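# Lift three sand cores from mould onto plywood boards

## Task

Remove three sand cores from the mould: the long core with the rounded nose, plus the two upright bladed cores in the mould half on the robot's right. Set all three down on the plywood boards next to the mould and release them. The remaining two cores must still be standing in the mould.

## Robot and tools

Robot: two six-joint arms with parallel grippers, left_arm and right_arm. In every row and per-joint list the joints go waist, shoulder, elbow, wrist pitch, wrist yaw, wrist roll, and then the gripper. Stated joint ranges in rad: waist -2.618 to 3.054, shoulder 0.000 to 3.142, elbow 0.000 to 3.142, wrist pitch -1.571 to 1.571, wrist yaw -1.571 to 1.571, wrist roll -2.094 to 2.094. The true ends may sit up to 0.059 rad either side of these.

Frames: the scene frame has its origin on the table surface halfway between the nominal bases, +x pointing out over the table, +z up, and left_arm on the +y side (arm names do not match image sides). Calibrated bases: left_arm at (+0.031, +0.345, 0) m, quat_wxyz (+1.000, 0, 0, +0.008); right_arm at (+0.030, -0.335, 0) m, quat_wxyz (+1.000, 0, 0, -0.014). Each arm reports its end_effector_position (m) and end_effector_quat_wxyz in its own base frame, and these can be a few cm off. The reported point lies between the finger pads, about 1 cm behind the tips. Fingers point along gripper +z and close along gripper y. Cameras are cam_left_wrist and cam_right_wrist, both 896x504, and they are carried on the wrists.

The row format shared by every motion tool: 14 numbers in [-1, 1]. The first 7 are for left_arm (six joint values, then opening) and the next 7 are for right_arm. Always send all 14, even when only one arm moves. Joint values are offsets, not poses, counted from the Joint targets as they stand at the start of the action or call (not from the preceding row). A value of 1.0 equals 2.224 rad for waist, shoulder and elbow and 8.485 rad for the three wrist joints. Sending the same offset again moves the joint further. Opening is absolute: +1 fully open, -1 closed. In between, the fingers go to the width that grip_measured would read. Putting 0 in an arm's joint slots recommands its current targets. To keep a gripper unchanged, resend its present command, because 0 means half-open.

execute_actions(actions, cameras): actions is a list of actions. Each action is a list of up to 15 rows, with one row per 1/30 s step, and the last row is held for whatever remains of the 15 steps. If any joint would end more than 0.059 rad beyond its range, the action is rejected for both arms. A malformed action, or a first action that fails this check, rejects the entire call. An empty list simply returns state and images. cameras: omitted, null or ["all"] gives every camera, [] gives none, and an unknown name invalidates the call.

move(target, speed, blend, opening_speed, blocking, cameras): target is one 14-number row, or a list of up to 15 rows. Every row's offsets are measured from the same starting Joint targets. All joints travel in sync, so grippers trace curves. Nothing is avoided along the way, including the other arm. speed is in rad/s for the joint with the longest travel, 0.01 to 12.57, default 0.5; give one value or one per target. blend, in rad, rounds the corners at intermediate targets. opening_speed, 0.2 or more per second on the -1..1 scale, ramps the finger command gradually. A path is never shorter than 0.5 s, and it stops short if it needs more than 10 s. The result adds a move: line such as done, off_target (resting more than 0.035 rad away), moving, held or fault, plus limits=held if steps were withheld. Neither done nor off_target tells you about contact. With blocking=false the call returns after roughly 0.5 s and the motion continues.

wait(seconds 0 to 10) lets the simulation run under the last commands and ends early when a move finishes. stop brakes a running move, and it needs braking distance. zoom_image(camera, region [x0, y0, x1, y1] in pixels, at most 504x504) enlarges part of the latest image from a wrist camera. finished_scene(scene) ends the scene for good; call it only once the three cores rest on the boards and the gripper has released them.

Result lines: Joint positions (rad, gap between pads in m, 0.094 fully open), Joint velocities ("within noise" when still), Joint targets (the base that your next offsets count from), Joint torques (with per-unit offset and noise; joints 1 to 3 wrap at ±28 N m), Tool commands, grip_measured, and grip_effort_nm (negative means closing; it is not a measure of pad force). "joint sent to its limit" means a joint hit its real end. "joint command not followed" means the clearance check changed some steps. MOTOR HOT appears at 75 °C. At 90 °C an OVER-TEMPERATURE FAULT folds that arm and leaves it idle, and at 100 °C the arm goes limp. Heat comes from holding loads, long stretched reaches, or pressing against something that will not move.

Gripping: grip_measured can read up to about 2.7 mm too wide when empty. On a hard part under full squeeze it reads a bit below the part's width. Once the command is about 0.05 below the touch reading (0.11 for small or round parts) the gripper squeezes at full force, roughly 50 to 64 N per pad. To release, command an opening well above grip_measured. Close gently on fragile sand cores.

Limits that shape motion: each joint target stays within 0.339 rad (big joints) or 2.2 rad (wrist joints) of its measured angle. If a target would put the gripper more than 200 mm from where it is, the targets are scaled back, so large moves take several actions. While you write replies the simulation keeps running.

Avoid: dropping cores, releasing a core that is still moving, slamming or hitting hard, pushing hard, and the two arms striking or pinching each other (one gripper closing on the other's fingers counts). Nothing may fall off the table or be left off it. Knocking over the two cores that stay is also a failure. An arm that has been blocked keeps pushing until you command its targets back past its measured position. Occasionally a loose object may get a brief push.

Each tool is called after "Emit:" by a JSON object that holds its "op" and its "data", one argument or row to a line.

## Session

Emit:
{"op": "execute_actions", "data": {
  "actions": [],
  "cameras": []
}}

Scene clock: 0.00 s.
left_arm: end_effector_position=(+0.3493, -0.0518, +0.2095) grip_measured=+1.000 grip_effort_nm=n/a end_effector_quat_wxyz=(+0.534, -0.007, +0.815, -0.226) | right_arm: end_effector_position=(+0.3046, +0.0783, +0.1820) grip_measured=+1.000 grip_effort_nm=n/a end_effector_quat_wxyz=(+0.477, +0.034, +0.863, +0.162)
Joint positions: left_arm=[0.059 1.017 0.578 0.071 0.424 -0.25 0.094] | right_arm=[0.21 0.854 0.562 -0.224 -0.068 0.329 0.094]
Joint velocities: within noise
Joint torques (N m): no reading
Heat: left arm: 32 °C; right arm: 34 °C.
Joint targets: left_arm=[0.059 1.010 0.587 0.072 0.427 -0.248] | right_arm=[0.210 0.847 0.574 -0.220 -0.067 0.327]
Tool commands: left_gripper/opening=+1.0 right_gripper/opening=+1.0
No camera images: "cameras" was empty.

Emit:
{"op": "move", "data": {
  "target": [
    [0,0.09,0.36,-0.094,-0.0503,0.0292,1,0,0.135,0.36,-0.07,0.0079,-0.0385,1],
    [-0.3264,0.2104,0.4555,-0.1263,-0.0503,0.0292,1,0.1205,0.2837,0.4613,-0.0919,0.0079,-0.0385,1]
  ],
  "speed": 1.0,
  "blend": 0.2
}}

Scene clock: 5.43 s.
left_arm: end_effector_position=(+0.3038, -0.2395, +0.2732) grip_measured=+1.000 grip_effort_nm=0.022 end_effector_quat_wxyz=(+0.314, +0.307, +0.891, -0.114) | right_arm: end_effector_position=(+0.3445, +0.1791, +0.2688) grip_measured=+1.000 grip_effort_nm=0.027 end_effector_quat_wxyz=(+0.319, -0.220, +0.918, +0.081)
Joint positions: left_arm=[-0.666 1.469 1.573 -0.995 0.009 -0.006 0.094] | right_arm=[0.474 1.476 1.567 -0.99 -0.006 0.006 0.094]
Joint velocities: within noise
Joint torques (N m): left_arm=[-0.02 -4.56 7.51 1.63 -0.07 -0.01] | right_arm=[0.31 -5.03 8.34 1 0.05 -0.1]
Heat: left arm: 33 °C; right arm: 35 °C.
Joint targets: left_arm=[-0.667 1.478 1.601 -1.000 0.000 0.000] | right_arm=[0.478 1.478 1.600 -1.000 0.000 0.000]
move: done

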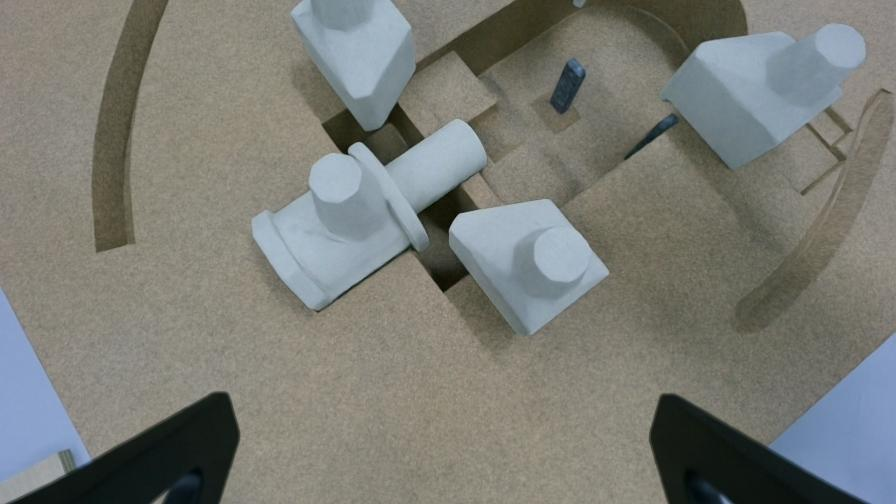

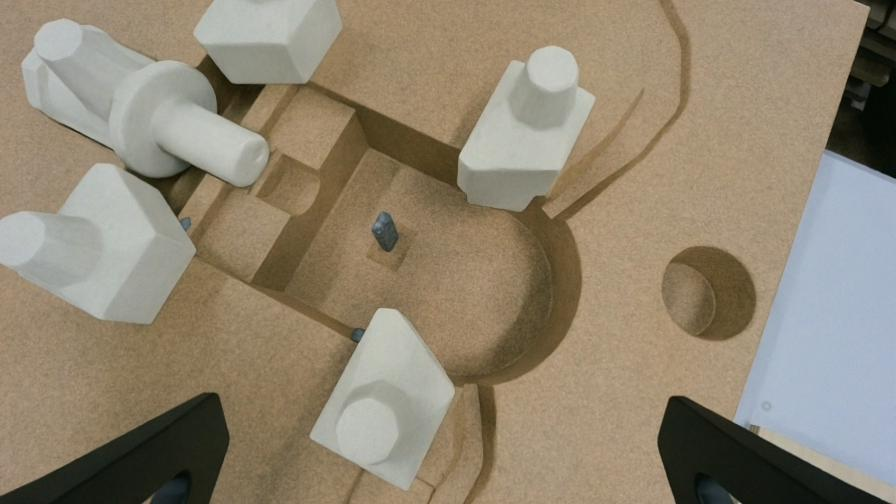

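Emit:
{"op": "move", "data": {
  "target": [0.0495,0.217,0.2117,-0.0131,0,0,1,0.0355,0.0484,0.0298,-0.0213,0,0,1],
  "speed": 0.7
}}

Scene clock: 17.27 s.
left_arm: end_effector_position=(+0.4133, -0.2594, +0.2367) grip_measured=+1.000 grip_effort_nm=0.032 end_effector_quat_wxyz=(+0.265, +0.264, +0.924, -0.080) | right_arm: end_effector_position=(+0.3167, +0.1967, +0.2318) grip_measured=+1.000 grip_effort_nm=0.022 end_effector_quat_wxyz=(+0.216, -0.263, +0.938, +0.064)
Joint positions: left_arm=[-0.56 1.949 2.045 -1.105 0.007 -0.006 0.094] | right_arm=[0.551 1.58 1.631 -1.169 -0.005 0.006 0.094]
Joint velocities: within noise
Joint torques (N m): left_arm=[0.31 -8.28 7.32 1.43 -0.04 0] | right_arm=[0.55 -5.35 8.29 0.71 0.04 -0.1]
Heat: left arm: 35 °C; right arm: 35 °C.
Joint targets: left_arm=[-0.557 1.961 2.071 -1.111 0.000 0.000] | right_arm=[0.557 1.586 1.667 -1.181 0.000 0.000]
move: done

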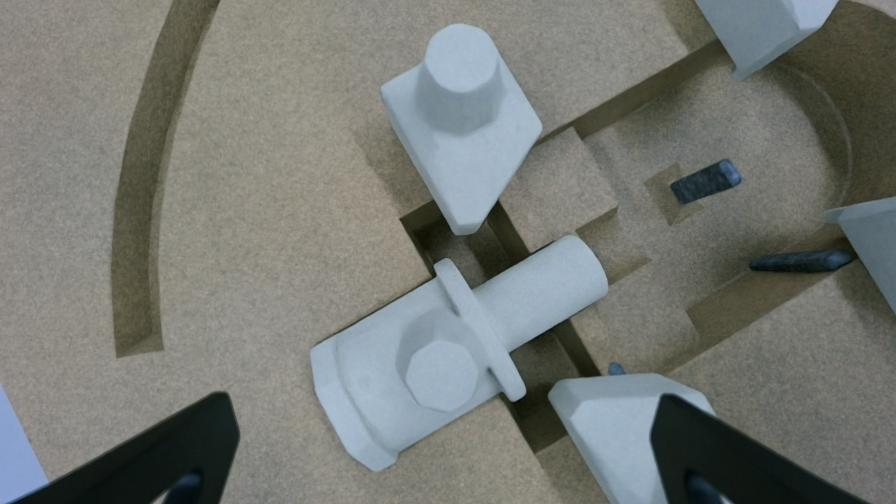

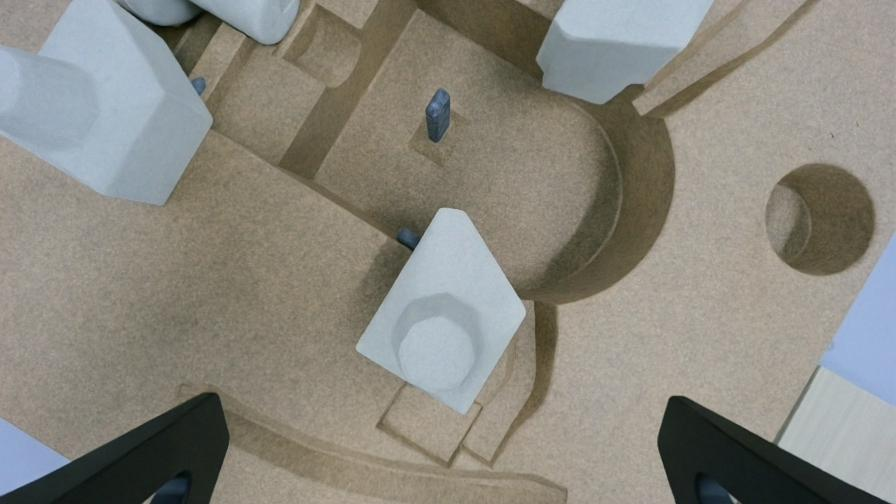

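Emit:
{"op": "move", "data": {
  "target": [
    [0,-0.0306,-0.1592,0.0355,0,0,1,0.002,-0.0207,-0.1389,0.0312,0,0,1],
    [0,-0.0306,-0.1592,0.0355,0,0,-0.6,0.002,-0.0207,-0.1389,0.0312,0,0,-0.6]
  ],
  "speed": 0.5,
  "opening_speed": 0.7
}}

Scene clock: 35.63 s.
left_arm: end_effector_position=(+0.4176, -0.2611, +0.1585) grip_measured=-0.305 grip_effort_nm=-0.999 end_effector_quat_wxyz=(+0.253, +0.265, +0.928, -0.074) | right_arm: end_effector_position=(+0.3178, +0.2002, +0.1661) grip_measured=-0.406 grip_effort_nm=-0.994 end_effector_quat_wxyz=(+0.205, -0.267, +0.939, +0.062)
Joint positions: left_arm=[-0.56 1.935 1.724 -0.825 0.002 -0.004 0.033] | right_arm=[0.557 1.569 1.365 -0.935 -0.006 0.003 0.028]
Joint velocities: within noise
Joint torques (N m): left_arm=[0.29 -12.49 4.94 1.58 0.02 -0.02] | right_arm=[0.42 -8.38 5.19 0.95 0.05 -0.09]
Heat: left arm: 35 °C; right arm: 35 °C.
Joint targets: left_arm=[-0.557 1.892 1.718 -0.810 0.000 -0.001] | right_arm=[0.561 1.540 1.358 -0.916 0.000 0.000]
move: off_target (left_arm); target 2's new numbers were sent with left_arm's shoulder 0.042 rad from that target; left_arm: the shoulder is farthest, 0.042 rad from its target

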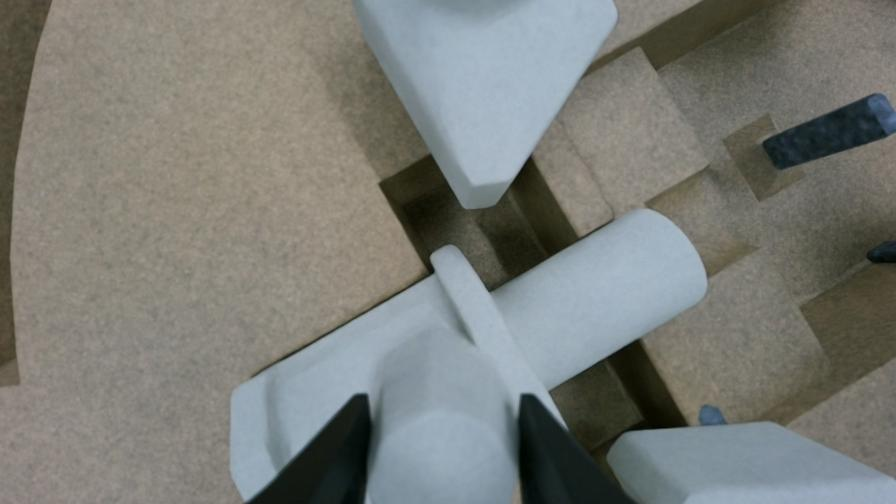

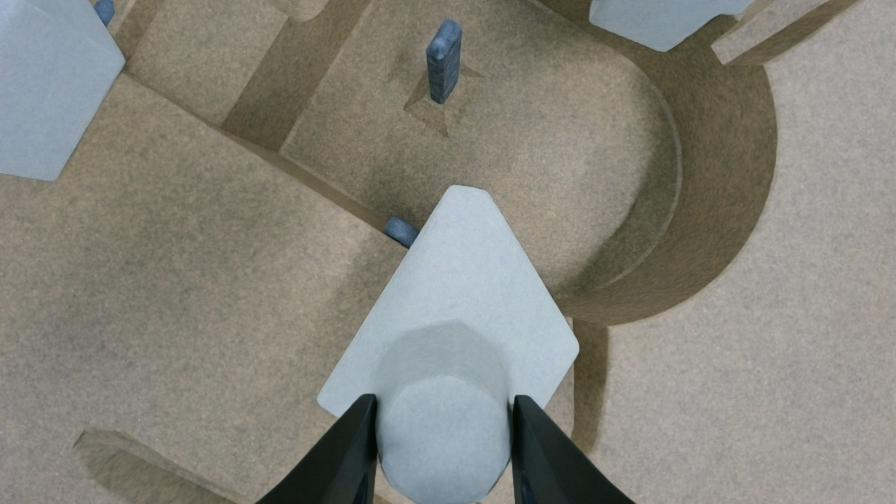

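Emit:
{"op": "move", "data": {
  "target": [
    [0,0.0137,0.0594,-0.0174,0,0,-0.6,0,0.0139,0.0731,-0.017,0,0,-0.6],
    [0,0.0441,0.2044,-0.0451,0,0,-0.6,0,0.0378,0.1906,-0.0415,0,0,-0.6],
    [0,0.0987,0.3752,-0.066,0,0,-0.6,0,0.0807,0.3408,-0.0666,0,0,-0.6]
  ],
  "speed": [0.25,0.35,0.45]
}}

Emit:
{"op": "move", "data": {
  "target": [
    [0.3372,0,0,0,0,0,-0.6,0,-0.2673,-0.3039,0.0492,0,0,-0.6],
    [0.4078,-0.3667,-0.5168,0.0377,0,0,-0.6,-0.4411,-0.2673,-0.3039,0.0492,0,-0.0641,-0.6]
  ],
  "speed": 0.8,
  "blend": 0.1
}}

Scene clock: 47.03 s.
left_arm: end_effector_position=(+0.4124, -0.2573, +0.2762) grip_measured=-0.308 grip_effort_nm=-0.999 end_effector_quat_wxyz=(+0.248, +0.267, +0.928, -0.071) | right_arm: end_effector_position=(+0.3122, +0.1967, +0.2909) grip_measured=-0.408 grip_effort_nm=-1.004 end_effector_quat_wxyz=(+0.194, -0.268, +0.942, +0.059)
Joint positions: left_arm=[-0.56 2.118 2.503 -1.432 0 0 0.033] | right_arm=[0.557 1.724 2.07 -1.508 -0.006 0.003 0.028]
Joint velocities: within noise
Joint torques (N m): left_arm=[0.25 -10.06 8.57 2.07 0 -0.06] | right_arm=[0.4 -6.71 8.44 0.99 0.04 -0.07]
Heat: left arm: 38 °C; right arm: 35 °C.
Joint targets: left_arm=[-0.557 2.112 2.552 -1.370 0.000 0.000] | right_arm=[0.561 1.720 2.116 -1.481 0.000 0.000]
move: off_target (left_arm, right_arm); left_arm: the wrist pitch is farthest, 0.062 rad from its target; right_arm: the elbow is farthest, 0.046 rad from its target

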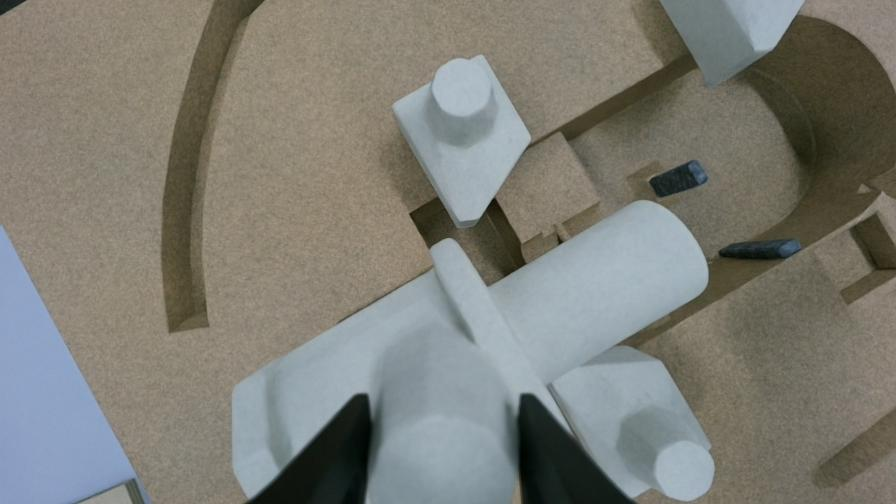

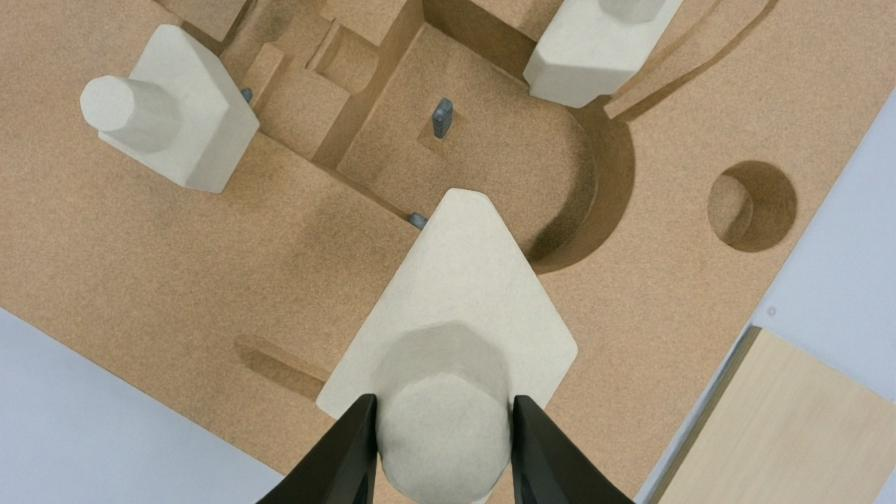

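Scene clock: 50.20 s.
left_arm: end_effector_position=(+0.3006, +0.1093, +0.2275) grip_measured=-0.308 grip_effort_nm=-0.999 end_effector_quat_wxyz=(+0.239, -0.166, +0.956, +0.043) | right_arm: end_effector_position=(+0.2672, -0.1175, +0.2956) grip_measured=-0.408 grip_effort_nm=-1.004 end_effector_quat_wxyz=(+0.305, -0.055, +0.938, -0.159)
Joint positions: left_arm=[0.344 1.345 1.39 -1.126 -0.003 0 0.033] | right_arm=[-0.416 1.153 1.434 -1.15 0.003 -0.534 0.028]
Joint velocities: within noise
Joint torques (N m): left_arm=[0.47 -7.82 6.15 2.17 0.06 -0.07] | right_arm=[-0.36 -4.48 5.72 1.95 -0.04 -0.13]
Heat: left arm: 38 °C; right arm: 36 °C.
Joint targets: left_arm=[0.351 1.296 1.403 -1.050 0.000 0.000] | right_arm=[-0.420 1.125 1.440 -1.063 0.000 -0.544]
move: off_target (left_arm, right_arm); left_arm: the wrist pitch is farthest, 0.076 rad from its target; right_arm: the wrist pitch is farthest, 0.087 rad from its target

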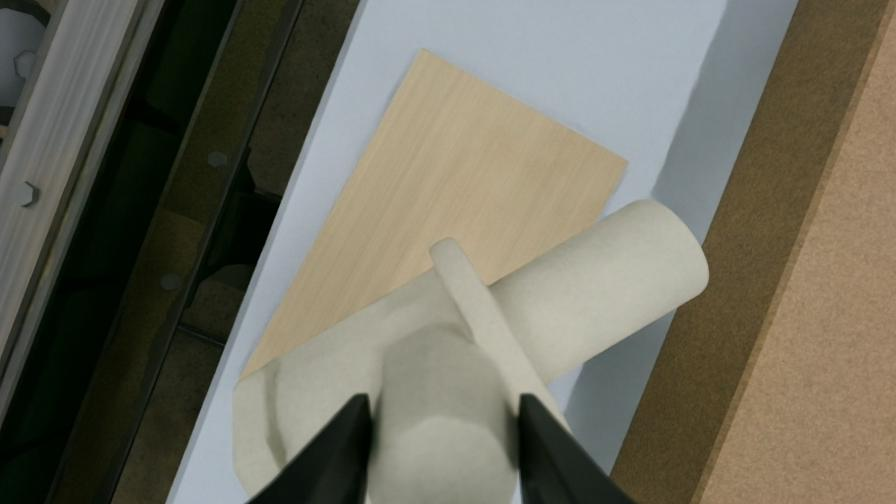

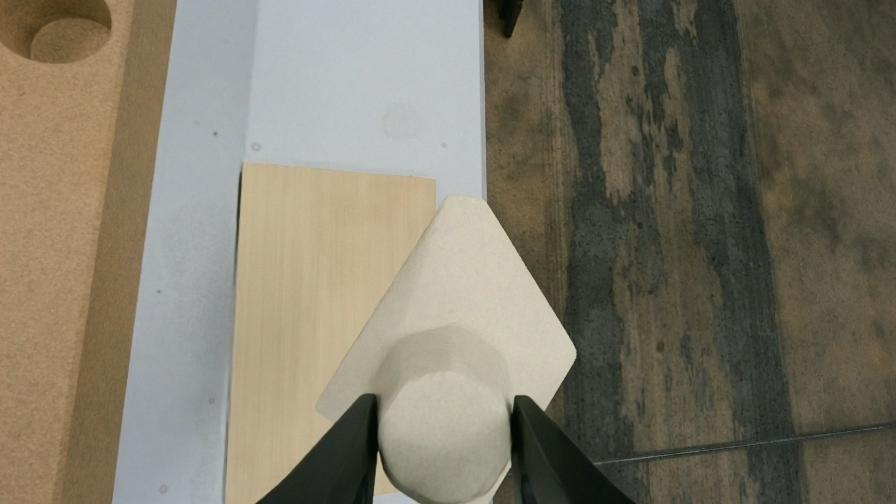

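Emit:
{"op": "move", "data": {
  "target": [
    [0.04,-0.0387,-0.2311,0.0554,0,0,-0.6,-0.0135,0.0063,-0.496,0.1844,0,0,-0.6],
    [0.04,-0.0409,-0.2486,0.0577,0,0,-0.6,-0.0135,0.1578,-0.5602,0.2549,0,0,-0.6],
    [0.04,-0.0409,-0.2486,0.0577,0,0,-0.6,-0.0135,0.2702,-0.5692,0.2867,0,0,-0.6],
    [0.04,-0.0409,-0.2486,0.0577,0,0,-0.6,-0.0135,0.3642,-0.5576,0.3044,0,0,-0.6]
  ],
  "speed": [0.6,0.4,0.25,0.2]
}}

Scene clock: 77.87 s.
left_arm: end_effector_position=(+0.2847, +0.1323, +0.1216) grip_measured=-0.308 grip_effort_nm=-0.999 end_effector_quat_wxyz=(+0.269, -0.206, +0.939, +0.060) | right_arm: end_effector_position=(+0.3324, -0.1655, +0.0473) grip_measured=-0.417 grip_effort_nm=-0.999 end_effector_quat_wxyz=(+0.520, -0.033, +0.799, -0.300)
Joint positions: left_arm=[0.431 1.233 0.853 -0.632 -0.002 0 0.033] | right_arm=[-0.45 1.907 0.198 1.425 0.031 -0.556 0.027]
Joint velocities: within noise
Joint torques (N m): left_arm=[0.81 -5.56 5.11 2.24 0.05 -0.09] | right_arm=[0.01 -2.89 2.09 2.43 -0.31 0.09]
Heat: left arm: 34 °C; right arm: 43 °C.
Joint targets: left_arm=[0.439 1.205 0.849 -0.560 0.000 -0.001] | right_arm=[-0.450 1.935 0.199 1.520 0.000 -0.544]
move: off_target (left_arm, right_arm); left_arm: the wrist pitch is farthest, 0.071 rad from its target; right_arm: the wrist pitch is farthest, 0.095 rad from its target

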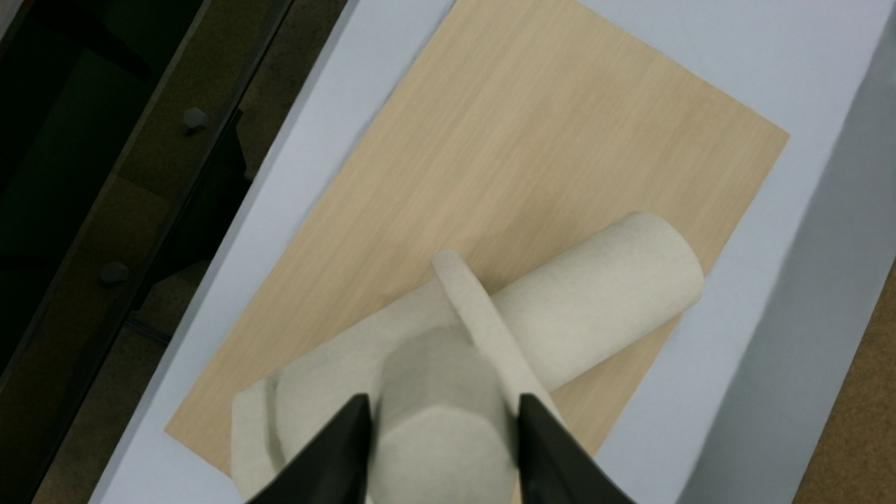

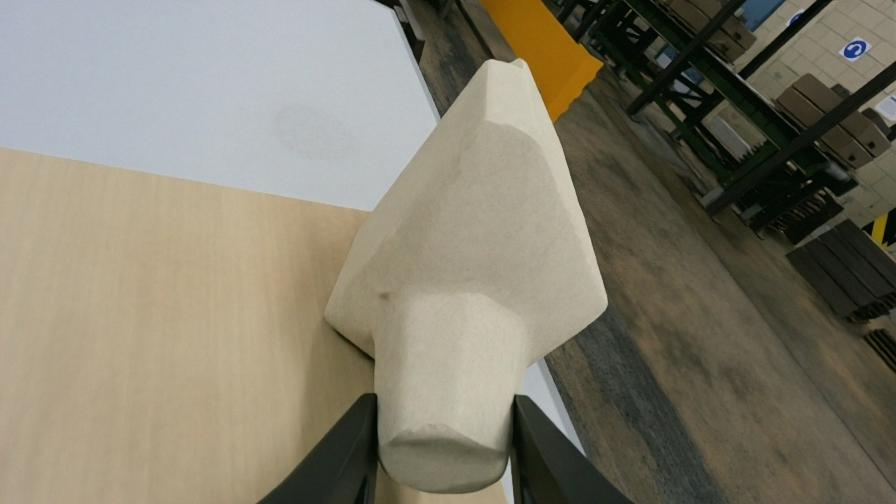

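Emit:
{"op": "move", "data": {
  "target": [
    [0,0,-0.0135,0,0,0,-0.6,0.0135,0,0,0,0,0,-0.6],
    [0,0,-0.0135,0,0,0,-0.1,0.0135,0,0,0,0,0,-0.1]
  ],
  "speed": 0.15,
  "opening_speed": 0.25
}}

Scene clock: 85.70 s.
left_arm: end_effector_position=(+0.2893, +0.1344, +0.1238) grip_measured=-0.102 grip_effort_nm=0.125 end_effector_quat_wxyz=(+0.289, -0.204, +0.933, +0.064) | right_arm: end_effector_position=(+0.3380, -0.1594, +0.0479) grip_measured=-0.104 grip_effort_nm=0.232 end_effector_quat_wxyz=(+0.525, -0.043, +0.797, -0.294)
Joint positions: left_arm=[0.431 1.219 0.829 -0.579 -0.002 0 0.042] | right_arm=[-0.432 1.913 0.206 1.427 0.023 -0.558 0.042]
Joint velocities: within noise
Joint torques (N m): left_arm=[0.76 -4.23 4.67 1.75 0.05 -0.07] | right_arm=[1.1 -3.44 1.5 2.41 -0.23 0.12]
Heat: left arm: 35 °C; right arm: 45 °C.
Joint targets: left_arm=[0.439 1.205 0.819 -0.560 0.000 -0.001] | right_arm=[-0.420 1.935 0.199 1.519 0.000 -0.544]
move: off_target (right_arm); target 2's new numbers were sent with right_arm's wrist pitch 0.095 rad from that target; right_arm: the wrist pitch is farthest, 0.093 rad from its target

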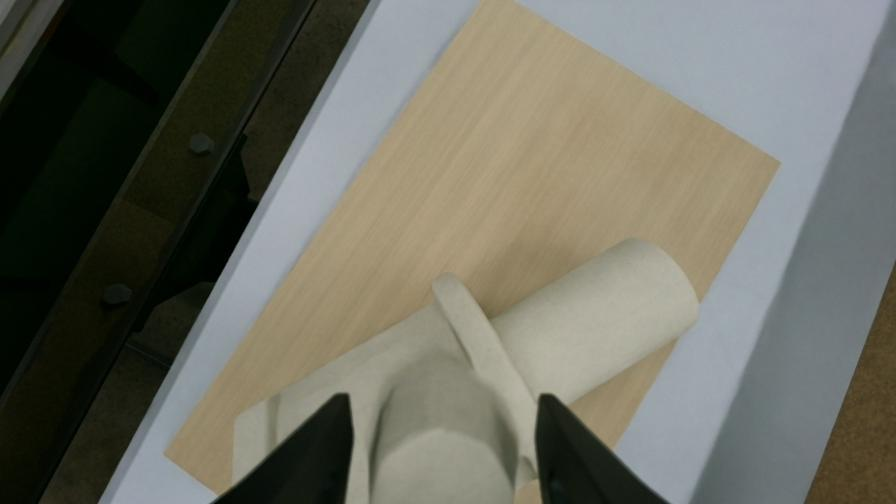

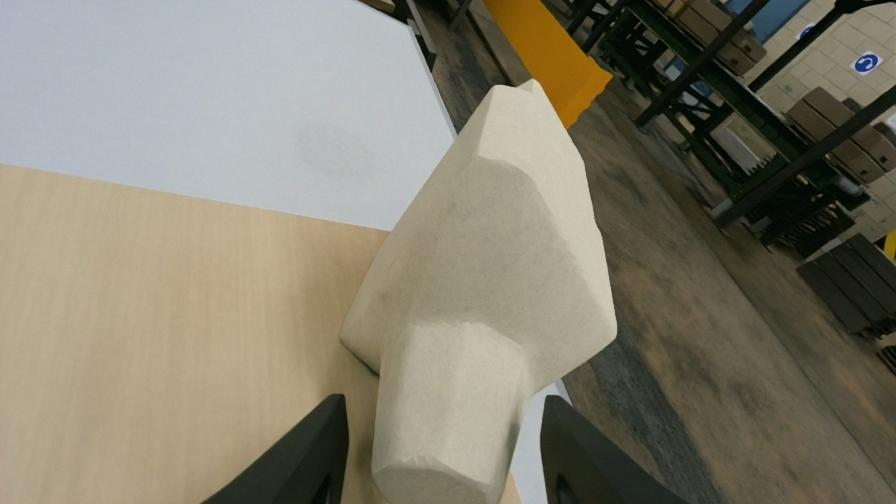

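Emit:
{"op": "move", "data": {
  "target": [
    [0,0,0,0,0,0,-0.1,0,0,0,0,0,0.0641,-0.1],
    [0,0.041,0.2626,-0.0655,0,0,-0.1,0,-0.3579,0.062,-0.1199,0,0.0641,-0.1],
    [0,0.041,0.2626,-0.0655,0,0,-0.1,0,-0.2855,0.7199,-0.2969,0,0.0641,-0.1],
    [0,0.041,0.2626,-0.0655,0,0,-0.1,0.3566,0.0234,0.81,-0.2726,0,0.0641,1]
  ],
  "speed": [0.6,0.7,1.2,1.0],
  "blend": [0,0.1,0.2,0]
}}

Scene clock: 98.13 s.
left_arm: end_effector_position=(+0.2854, +0.1326, +0.2425) grip_measured=-0.102 grip_effort_nm=0.120 end_effector_quat_wxyz=(+0.265, -0.206, +0.940, +0.059) | right_arm: end_effector_position=(+0.5020, +0.2009, +0.2276) grip_measured=+0.997 grip_effort_nm=0.178 end_effector_quat_wxyz=(+0.350, -0.178, +0.917, +0.068)
Joint positions: left_arm=[0.431 1.288 1.379 -1.112 -0.002 0 0.042] | right_arm=[0.378 1.995 1.969 -0.815 -0.004 -0.005 0.094]
Joint velocities: within noise
Joint torques (N m): left_arm=[0.75 -2.91 7.15 1.39 0.07 -0.05] | right_arm=[-0.34 -10.17 8.51 1.34 0.03 0.02]
Heat: left arm: 34 °C; right arm: 46 °C.
Joint targets: left_arm=[0.439 1.296 1.404 -1.116 0.000 -0.001] | right_arm=[0.374 1.987 2.001 -0.794 0.000 0.000]
move: done

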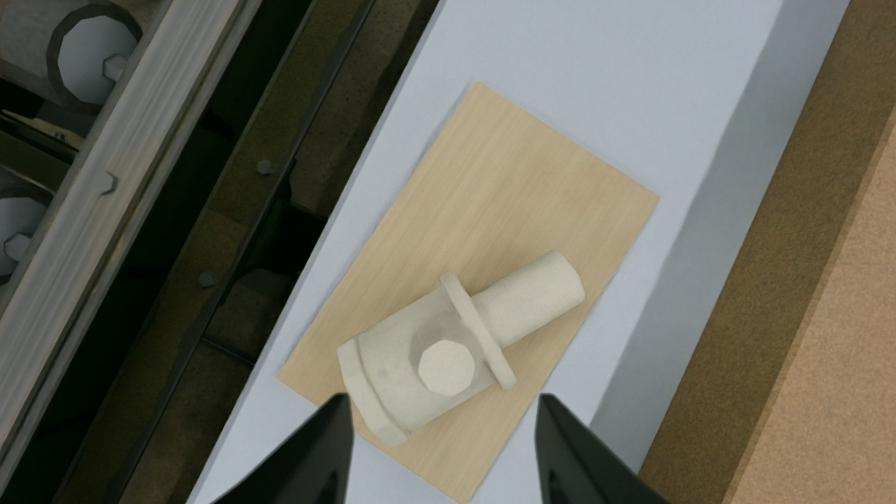

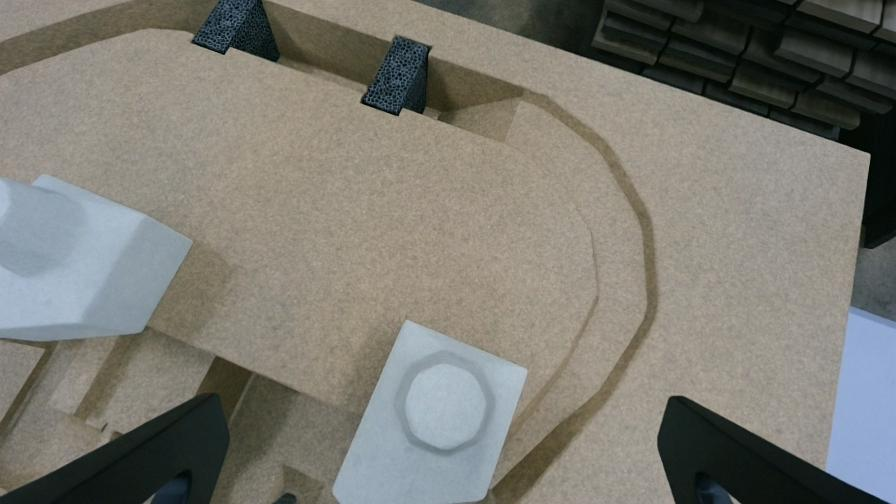

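Emit:
{"op": "move", "data": {
  "target": [
    [0,0,0,0,0,0,-0.1,0,-0.0054,-0.1214,0.0233,0,0,1],
    [0,0,0,0,0,0,-0.1,0,-0.0054,-0.1214,0.0233,0,0,-0.6]
  ],
  "speed": 0.5,
  "opening_speed": 0.8,
  "cameras": ["cam_right_wrist"]
}}

Emit:
{"op": "move", "data": {
  "target": [
    [0,0,0,0,0,0,-0.1,0,0.0082,0.1093,-0.0206,0,0,-0.6],
    [0,0,0,0,0,0,-0.1,0,0.0525,0.2891,-0.0502,0,0,-0.6]
  ],
  "speed": 0.35,
  "cameras": ["cam_right_wrist"]
}}

Scene clock: 114.03 s.
left_arm: end_effector_position=(+0.2854, +0.1326, +0.2425) grip_measured=-0.102 grip_effort_nm=0.125 end_effector_quat_wxyz=(+0.265, -0.206, +0.940, +0.059) | right_arm: end_effector_position=(+0.5012, +0.2005, +0.1638) grip_measured=-0.361 grip_effort_nm=-0.994 end_effector_quat_wxyz=(+0.334, -0.180, +0.923, +0.065)
Joint positions: left_arm=[0.431 1.288 1.379 -1.112 -0.002 0 0.042] | right_arm=[0.378 1.995 1.737 -0.618 -0.004 -0.005 0.03]
Joint velocities: within noise
Joint torques (N m): left_arm=[0.77 -2.96 7.17 1.4 0.06 -0.08] | right_arm=[-0.34 -11.23 5.61 1.32 0.03 0.03]
Heat: left arm: 34 °C; right arm: 43 °C.
Joint targets: left_arm=[0.439 1.296 1.404 -1.116 0.000 -0.001] | right_arm=[0.374 1.975 1.731 -0.596 0.000 0.000]
move: done
Images, in order (width x height): cam_right_wrist 896x504.

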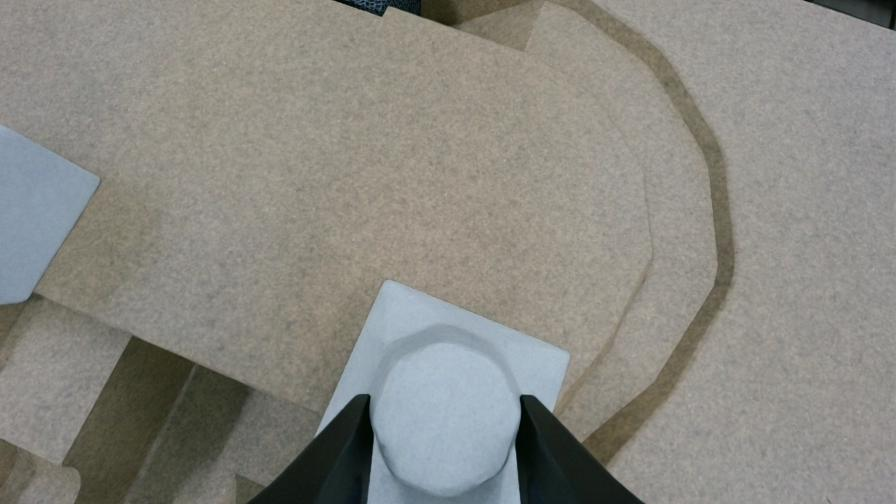

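Scene clock: 116.63 s.
left_arm: end_effector_position=(+0.2854, +0.1326, +0.2425) grip_measured=-0.102 grip_effort_nm=0.120 end_effector_quat_wxyz=(+0.265, -0.206, +0.940, +0.059) | right_arm: end_effector_position=(+0.5051, +0.2020, +0.2780) grip_measured=-0.362 grip_effort_nm=-1.004 end_effector_quat_wxyz=(+0.354, -0.178, +0.915, +0.068)
Joint positions: left_arm=[0.431 1.288 1.379 -1.112 -0.002 0 0.042] | right_arm=[0.378 2.095 2.326 -1.064 -0.003 -0.005 0.03]
Joint velocities: within noise
Joint torques (N m): left_arm=[0.72 -2.89 7.15 1.41 0.08 -0.04] | right_arm=[-0.34 -10.07 9.31 1.55 0.02 0.02]
Heat: left arm: 34 °C; right arm: 43 °C.
Joint targets: left_arm=[0.439 1.296 1.404 -1.116 0.000 -0.001] | right_arm=[0.374 2.092 2.374 -1.022 0.000 0.000]
move: off_target (right_arm); right_arm: the elbow is farthest, 0.048 rad from its target
Images, in order (width x height): cam_right_wrist 896x504.

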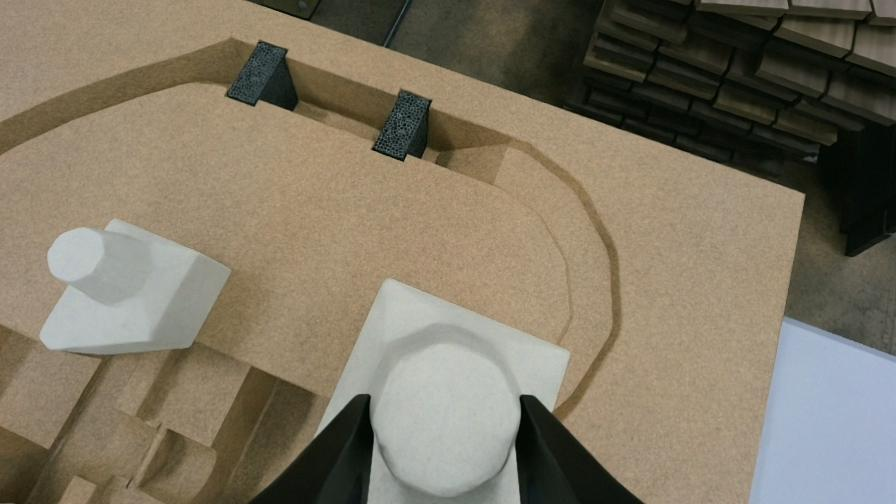

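Emit:
{"op": "move", "data": {
  "target": [
    [0,0,0,0,0,0,-0.1,0,-0.4348,-0.42,-0.005,0,0,-0.6],
    [0,0,0,0,0,0,-0.1,-0.2716,-0.4348,-0.42,-0.005,0,0,-0.6],
    [0,0,0,0,0,0,-0.1,-0.2716,-0.3606,-0.8741,0.1947,0,0,-0.6]
  ],
  "speed": [0.8,0.8,0.7],
  "blend": [0.15,0.15,0],
  "cameras": ["cam_right_wrist"]
}}

Scene clock: 125.57 s.
left_arm: end_effector_position=(+0.2854, +0.1326, +0.2425) grip_measured=-0.102 grip_effort_nm=0.120 end_effector_quat_wxyz=(+0.265, -0.206, +0.940, +0.059) | right_arm: end_effector_position=(+0.3751, -0.0845, +0.1358) grip_measured=-0.362 grip_effort_nm=-1.004 end_effector_quat_wxyz=(+0.565, +0.090, +0.818, -0.065)
Joint positions: left_arm=[0.431 1.288 1.379 -1.112 -0.002 0 0.042] | right_arm=[-0.224 1.297 0.424 0.513 0.001 -0.005 0.03]
Joint velocities: within noise
Joint torques (N m): left_arm=[0.68 -2.95 7.13 1.4 0.04 -0.08] | right_arm=[-0.61 -4.14 5.98 2.6 -0.02 0.02]
Heat: left arm: 34 °C; right arm: 44 °C.
Joint targets: left_arm=[0.439 1.296 1.404 -1.116 0.000 -0.001] | right_arm=[-0.231 1.290 0.430 0.630 0.000 0.000]
move: off_target (right_arm); right_arm: the wrist pitch is farthest, 0.117 rad from its target
Images, in order (width x height): cam_right_wrist 896x504.

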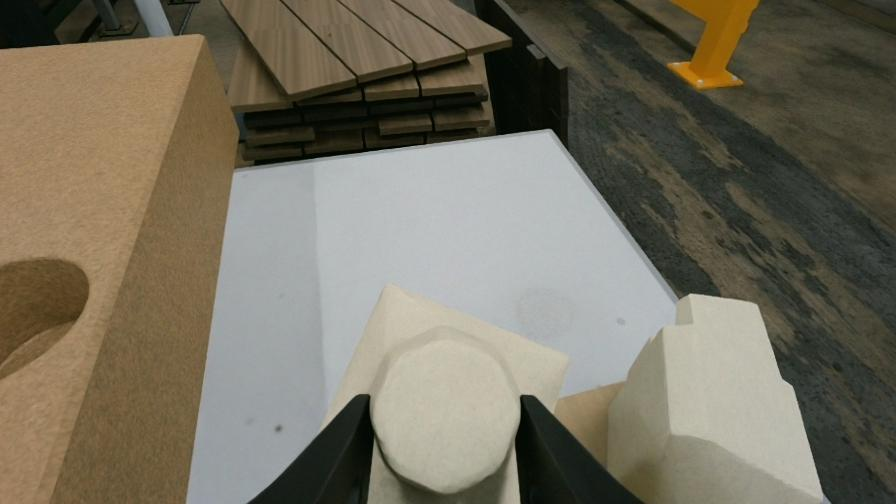

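Emit:
{"op": "move", "data": {
  "target": [
    [0,0,0,0,0,0,-0.1,0,-0.027,-0.0558,0.0035,0,0,-0.6],
    [0,0,0,0,0,0,-0.1,0,-0.027,-0.0558,0.0035,0,0,-0.347],
    [0,0,0,0,0,0,-0.1,0,-0.0919,-0.1103,-0.0152,0,0,-0.347],
    [0,0,0,0,0,0,-0.1,-0.004,-0.0976,-0.1187,-0.0263,0,0,-0.347]
  ],
  "speed": 0.2,
  "opening_speed": 0.5,
  "cameras": ["cam_right_wrist"]
}}

Scene clock: 137.17 s.
left_arm: end_effector_position=(+0.2854, +0.1326, +0.2425) grip_measured=-0.102 grip_effort_nm=0.125 end_effector_quat_wxyz=(+0.265, -0.206, +0.940, +0.059) | right_arm: end_effector_position=(+0.3171, -0.0722, +0.1041) grip_measured=-0.346 grip_effort_nm=-0.491 end_effector_quat_wxyz=(+0.551, +0.092, +0.827, -0.064)
Joint positions: left_arm=[0.431 1.288 1.379 -1.112 -0.002 0 0.042] | right_arm=[-0.228 1.071 0.19 0.487 -0.001 -0.005 0.031]
Joint velocities: within noise
Joint torques (N m): left_arm=[0.69 -2.95 7.17 1.39 0.06 -0.06] | right_arm=[-0.96 -1.65 3.69 0.74 -0.01 0.03]
Heat: left arm: 34 °C; right arm: 47 °C.
Joint targets: left_arm=[0.439 1.296 1.404 -1.116 0.000 -0.001] | right_arm=[-0.239 1.073 0.166 0.407 0.000 0.000]
move: off_target (right_arm); target 2's new numbers were sent with right_arm's wrist pitch 0.067 rad from that target; right_arm: the wrist pitch is farthest, 0.080 rad from its target
Images, in order (width x height): cam_right_wrist 896x504.

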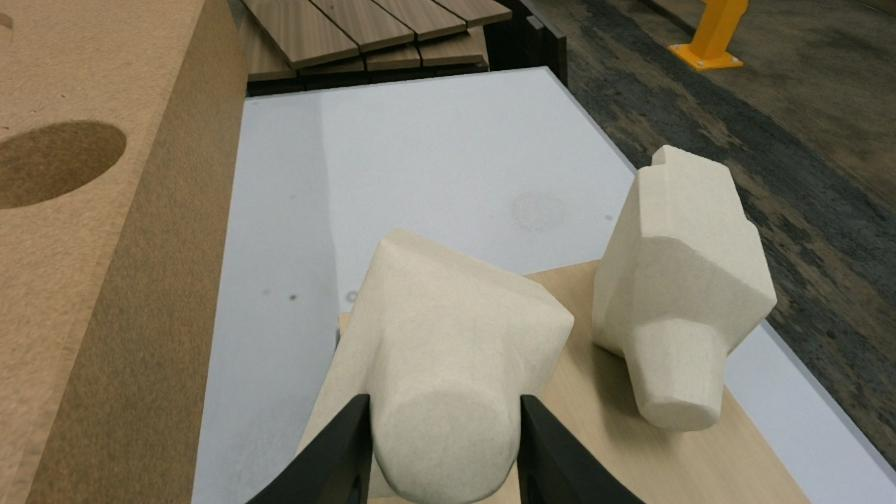

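Emit:
{"op": "move", "data": {
  "target": [-0.009,-0.028,0.0031,-0.014,0,0,-0.1,-0.0135,-0.028,0.0031,-0.014,0,0,-0.347],
  "speed": 0.15,
  "cameras": ["cam_right_wrist"]
}}

Scene clock: 144.30 s.
left_arm: end_effector_position=(+0.2598, +0.1198, +0.2398) grip_measured=-0.102 grip_effort_nm=0.125 end_effector_quat_wxyz=(+0.229, -0.206, +0.950, +0.051) | right_arm: end_effector_position=(+0.2917, -0.0730, +0.0688) grip_measured=-0.343 grip_effort_nm=-0.193 end_effector_quat_wxyz=(+0.481, +0.108, +0.869, -0.055)
Joint positions: left_arm=[0.427 1.255 1.386 -1.229 -0.002 0 0.042] | right_arm=[-0.259 1.022 0.18 0.282 -0.017 -0.002 0.031]
Joint velocities: within noise
Joint torques (N m): left_arm=[-0.54 -4.7 7.02 1.25 0.03 -0.07] | right_arm=[-0.94 -2.44 5.01 1.47 0.15 -0.01]
Heat: left arm: 34 °C; right arm: 44 °C.
Joint targets: left_arm=[0.419 1.234 1.410 -1.235 0.000 -0.001] | right_arm=[-0.270 1.010 0.173 0.288 0.000 0.000]
move: done
Images, in order (width x height): cam_right_wrist 896x504.

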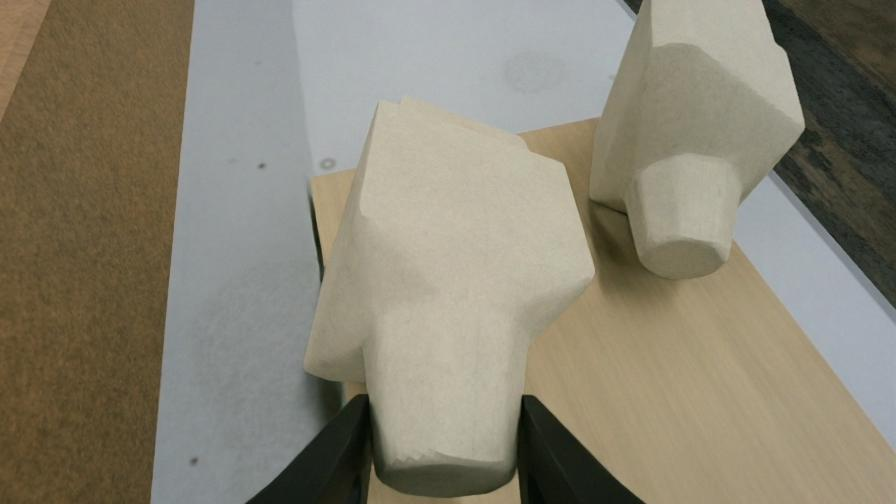

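Emit:
{"op": "move", "data": {
  "target": [
    [0,0,0,0,0,0,-0.1,-0.0112,0.029,-0.0072,0.007,0,0,-0.347],
    [0,0,0,0,0,0,-0.1,-0.0112,0.029,-0.0072,0.007,0,0,-0.05]
  ],
  "speed": 0.15,
  "opening_speed": 0.25,
  "cameras": ["cam_right_wrist"]
}}

Scene clock: 149.33 s.
left_arm: end_effector_position=(+0.2597, +0.1197, +0.2397) grip_measured=-0.102 grip_effort_nm=0.120 end_effector_quat_wxyz=(+0.228, -0.206, +0.950, +0.051) | right_arm: end_effector_position=(+0.2866, -0.0824, +0.0559) grip_measured=-0.053 grip_effort_nm=0.183 end_effector_quat_wxyz=(+0.465, +0.125, +0.874, -0.065)
Joint positions: left_arm=[0.427 1.255 1.386 -1.229 -0.002 0 0.042] | right_arm=[-0.286 1.072 0.166 0.313 -0.004 0 0.044]
Joint velocities: within noise
Joint torques (N m): left_arm=[-0.54 -4.71 7.01 1.28 0.05 -0.09] | right_arm=[-0.72 -1.39 4.6 1.71 0.03 -0.04]
Heat: left arm: 35 °C; right arm: 44 °C.
Joint targets: left_arm=[0.419 1.234 1.410 -1.235 0.000 -0.001] | right_arm=[-0.294 1.075 0.157 0.348 0.000 0.000]
move: done; target 2's new numbers were sent with right_arm's wrist pitch 0.037 rad from that target
Images, in order (width x height): cam_right_wrist 896x504.

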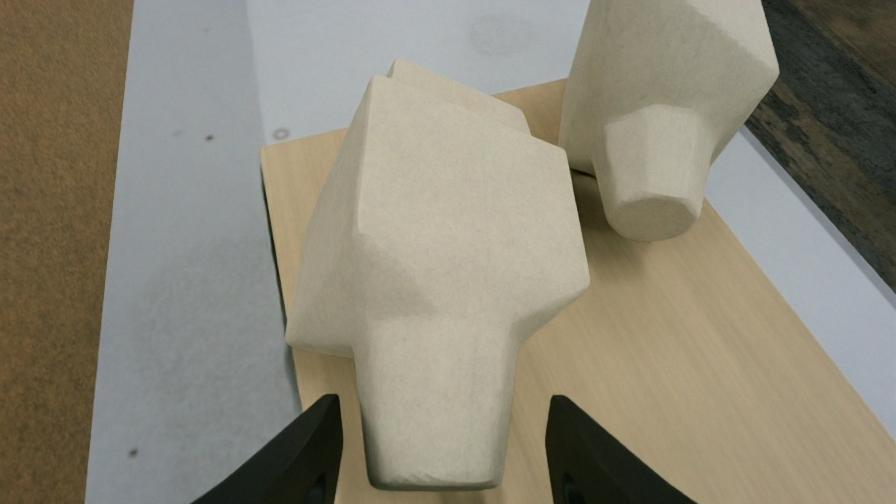

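Both cores lie on the board; I'll lift the gripper clear and finish.

Emit:
{"op": "move", "data": {
  "target": [0,0,0,0,0,0,-0.1,0.0045,0.0,0.22,-0.04,0,0,-0.05],
  "speed": 0.5,
  "cameras": ["cam_right_wrist", "cam_left_wrist"]
}}

Scene clock: 152.87 s.
left_arm: end_effector_position=(+0.2597, +0.1197, +0.2397) grip_measured=-0.102 grip_effort_nm=0.115 end_effector_quat_wxyz=(+0.228, -0.206, +0.950, +0.051) | right_arm: end_effector_position=(+0.3503, -0.1012, +0.1894) grip_measured=-0.053 grip_effort_nm=0.178 end_effector_quat_wxyz=(+0.527, +0.120, +0.838, -0.074)
Joint positions: left_arm=[0.427 1.255 1.386 -1.229 -0.002 0 0.042] | right_arm=[-0.286 1.074 0.619 0.007 -0.004 0 0.044]
Joint velocities: within noise
Joint torques (N m): left_arm=[-0.55 -4.66 7.01 1.26 0.06 -0.08] | right_arm=[0.13 -2.5 8.47 1.49 0.03 -0.04]
Heat: left arm: 35 °C; right arm: 44 °C.
Joint targets: left_arm=[0.419 1.234 1.410 -1.235 0.000 -0.001] | right_arm=[-0.284 1.075 0.646 0.008 0.000 0.000]
move: done

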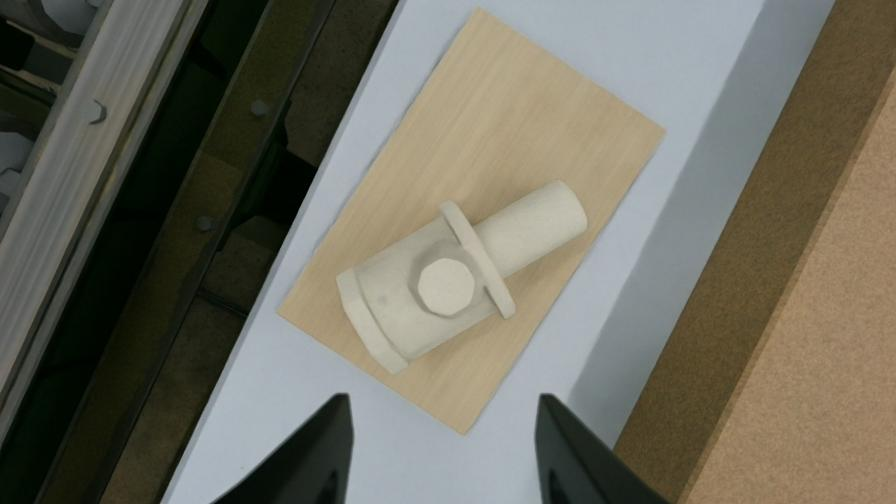

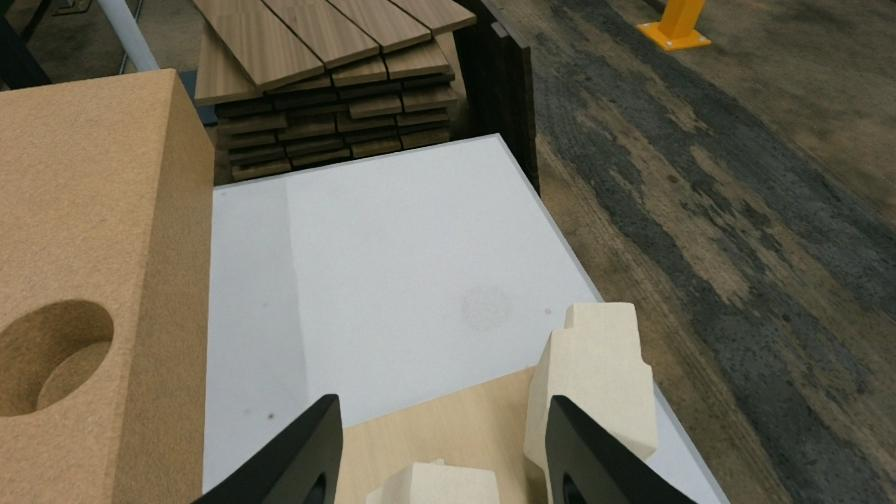

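Emit:
{"op": "finished_scene", "data": {
  "scene": 2
}}

The scene is finished: the task was done.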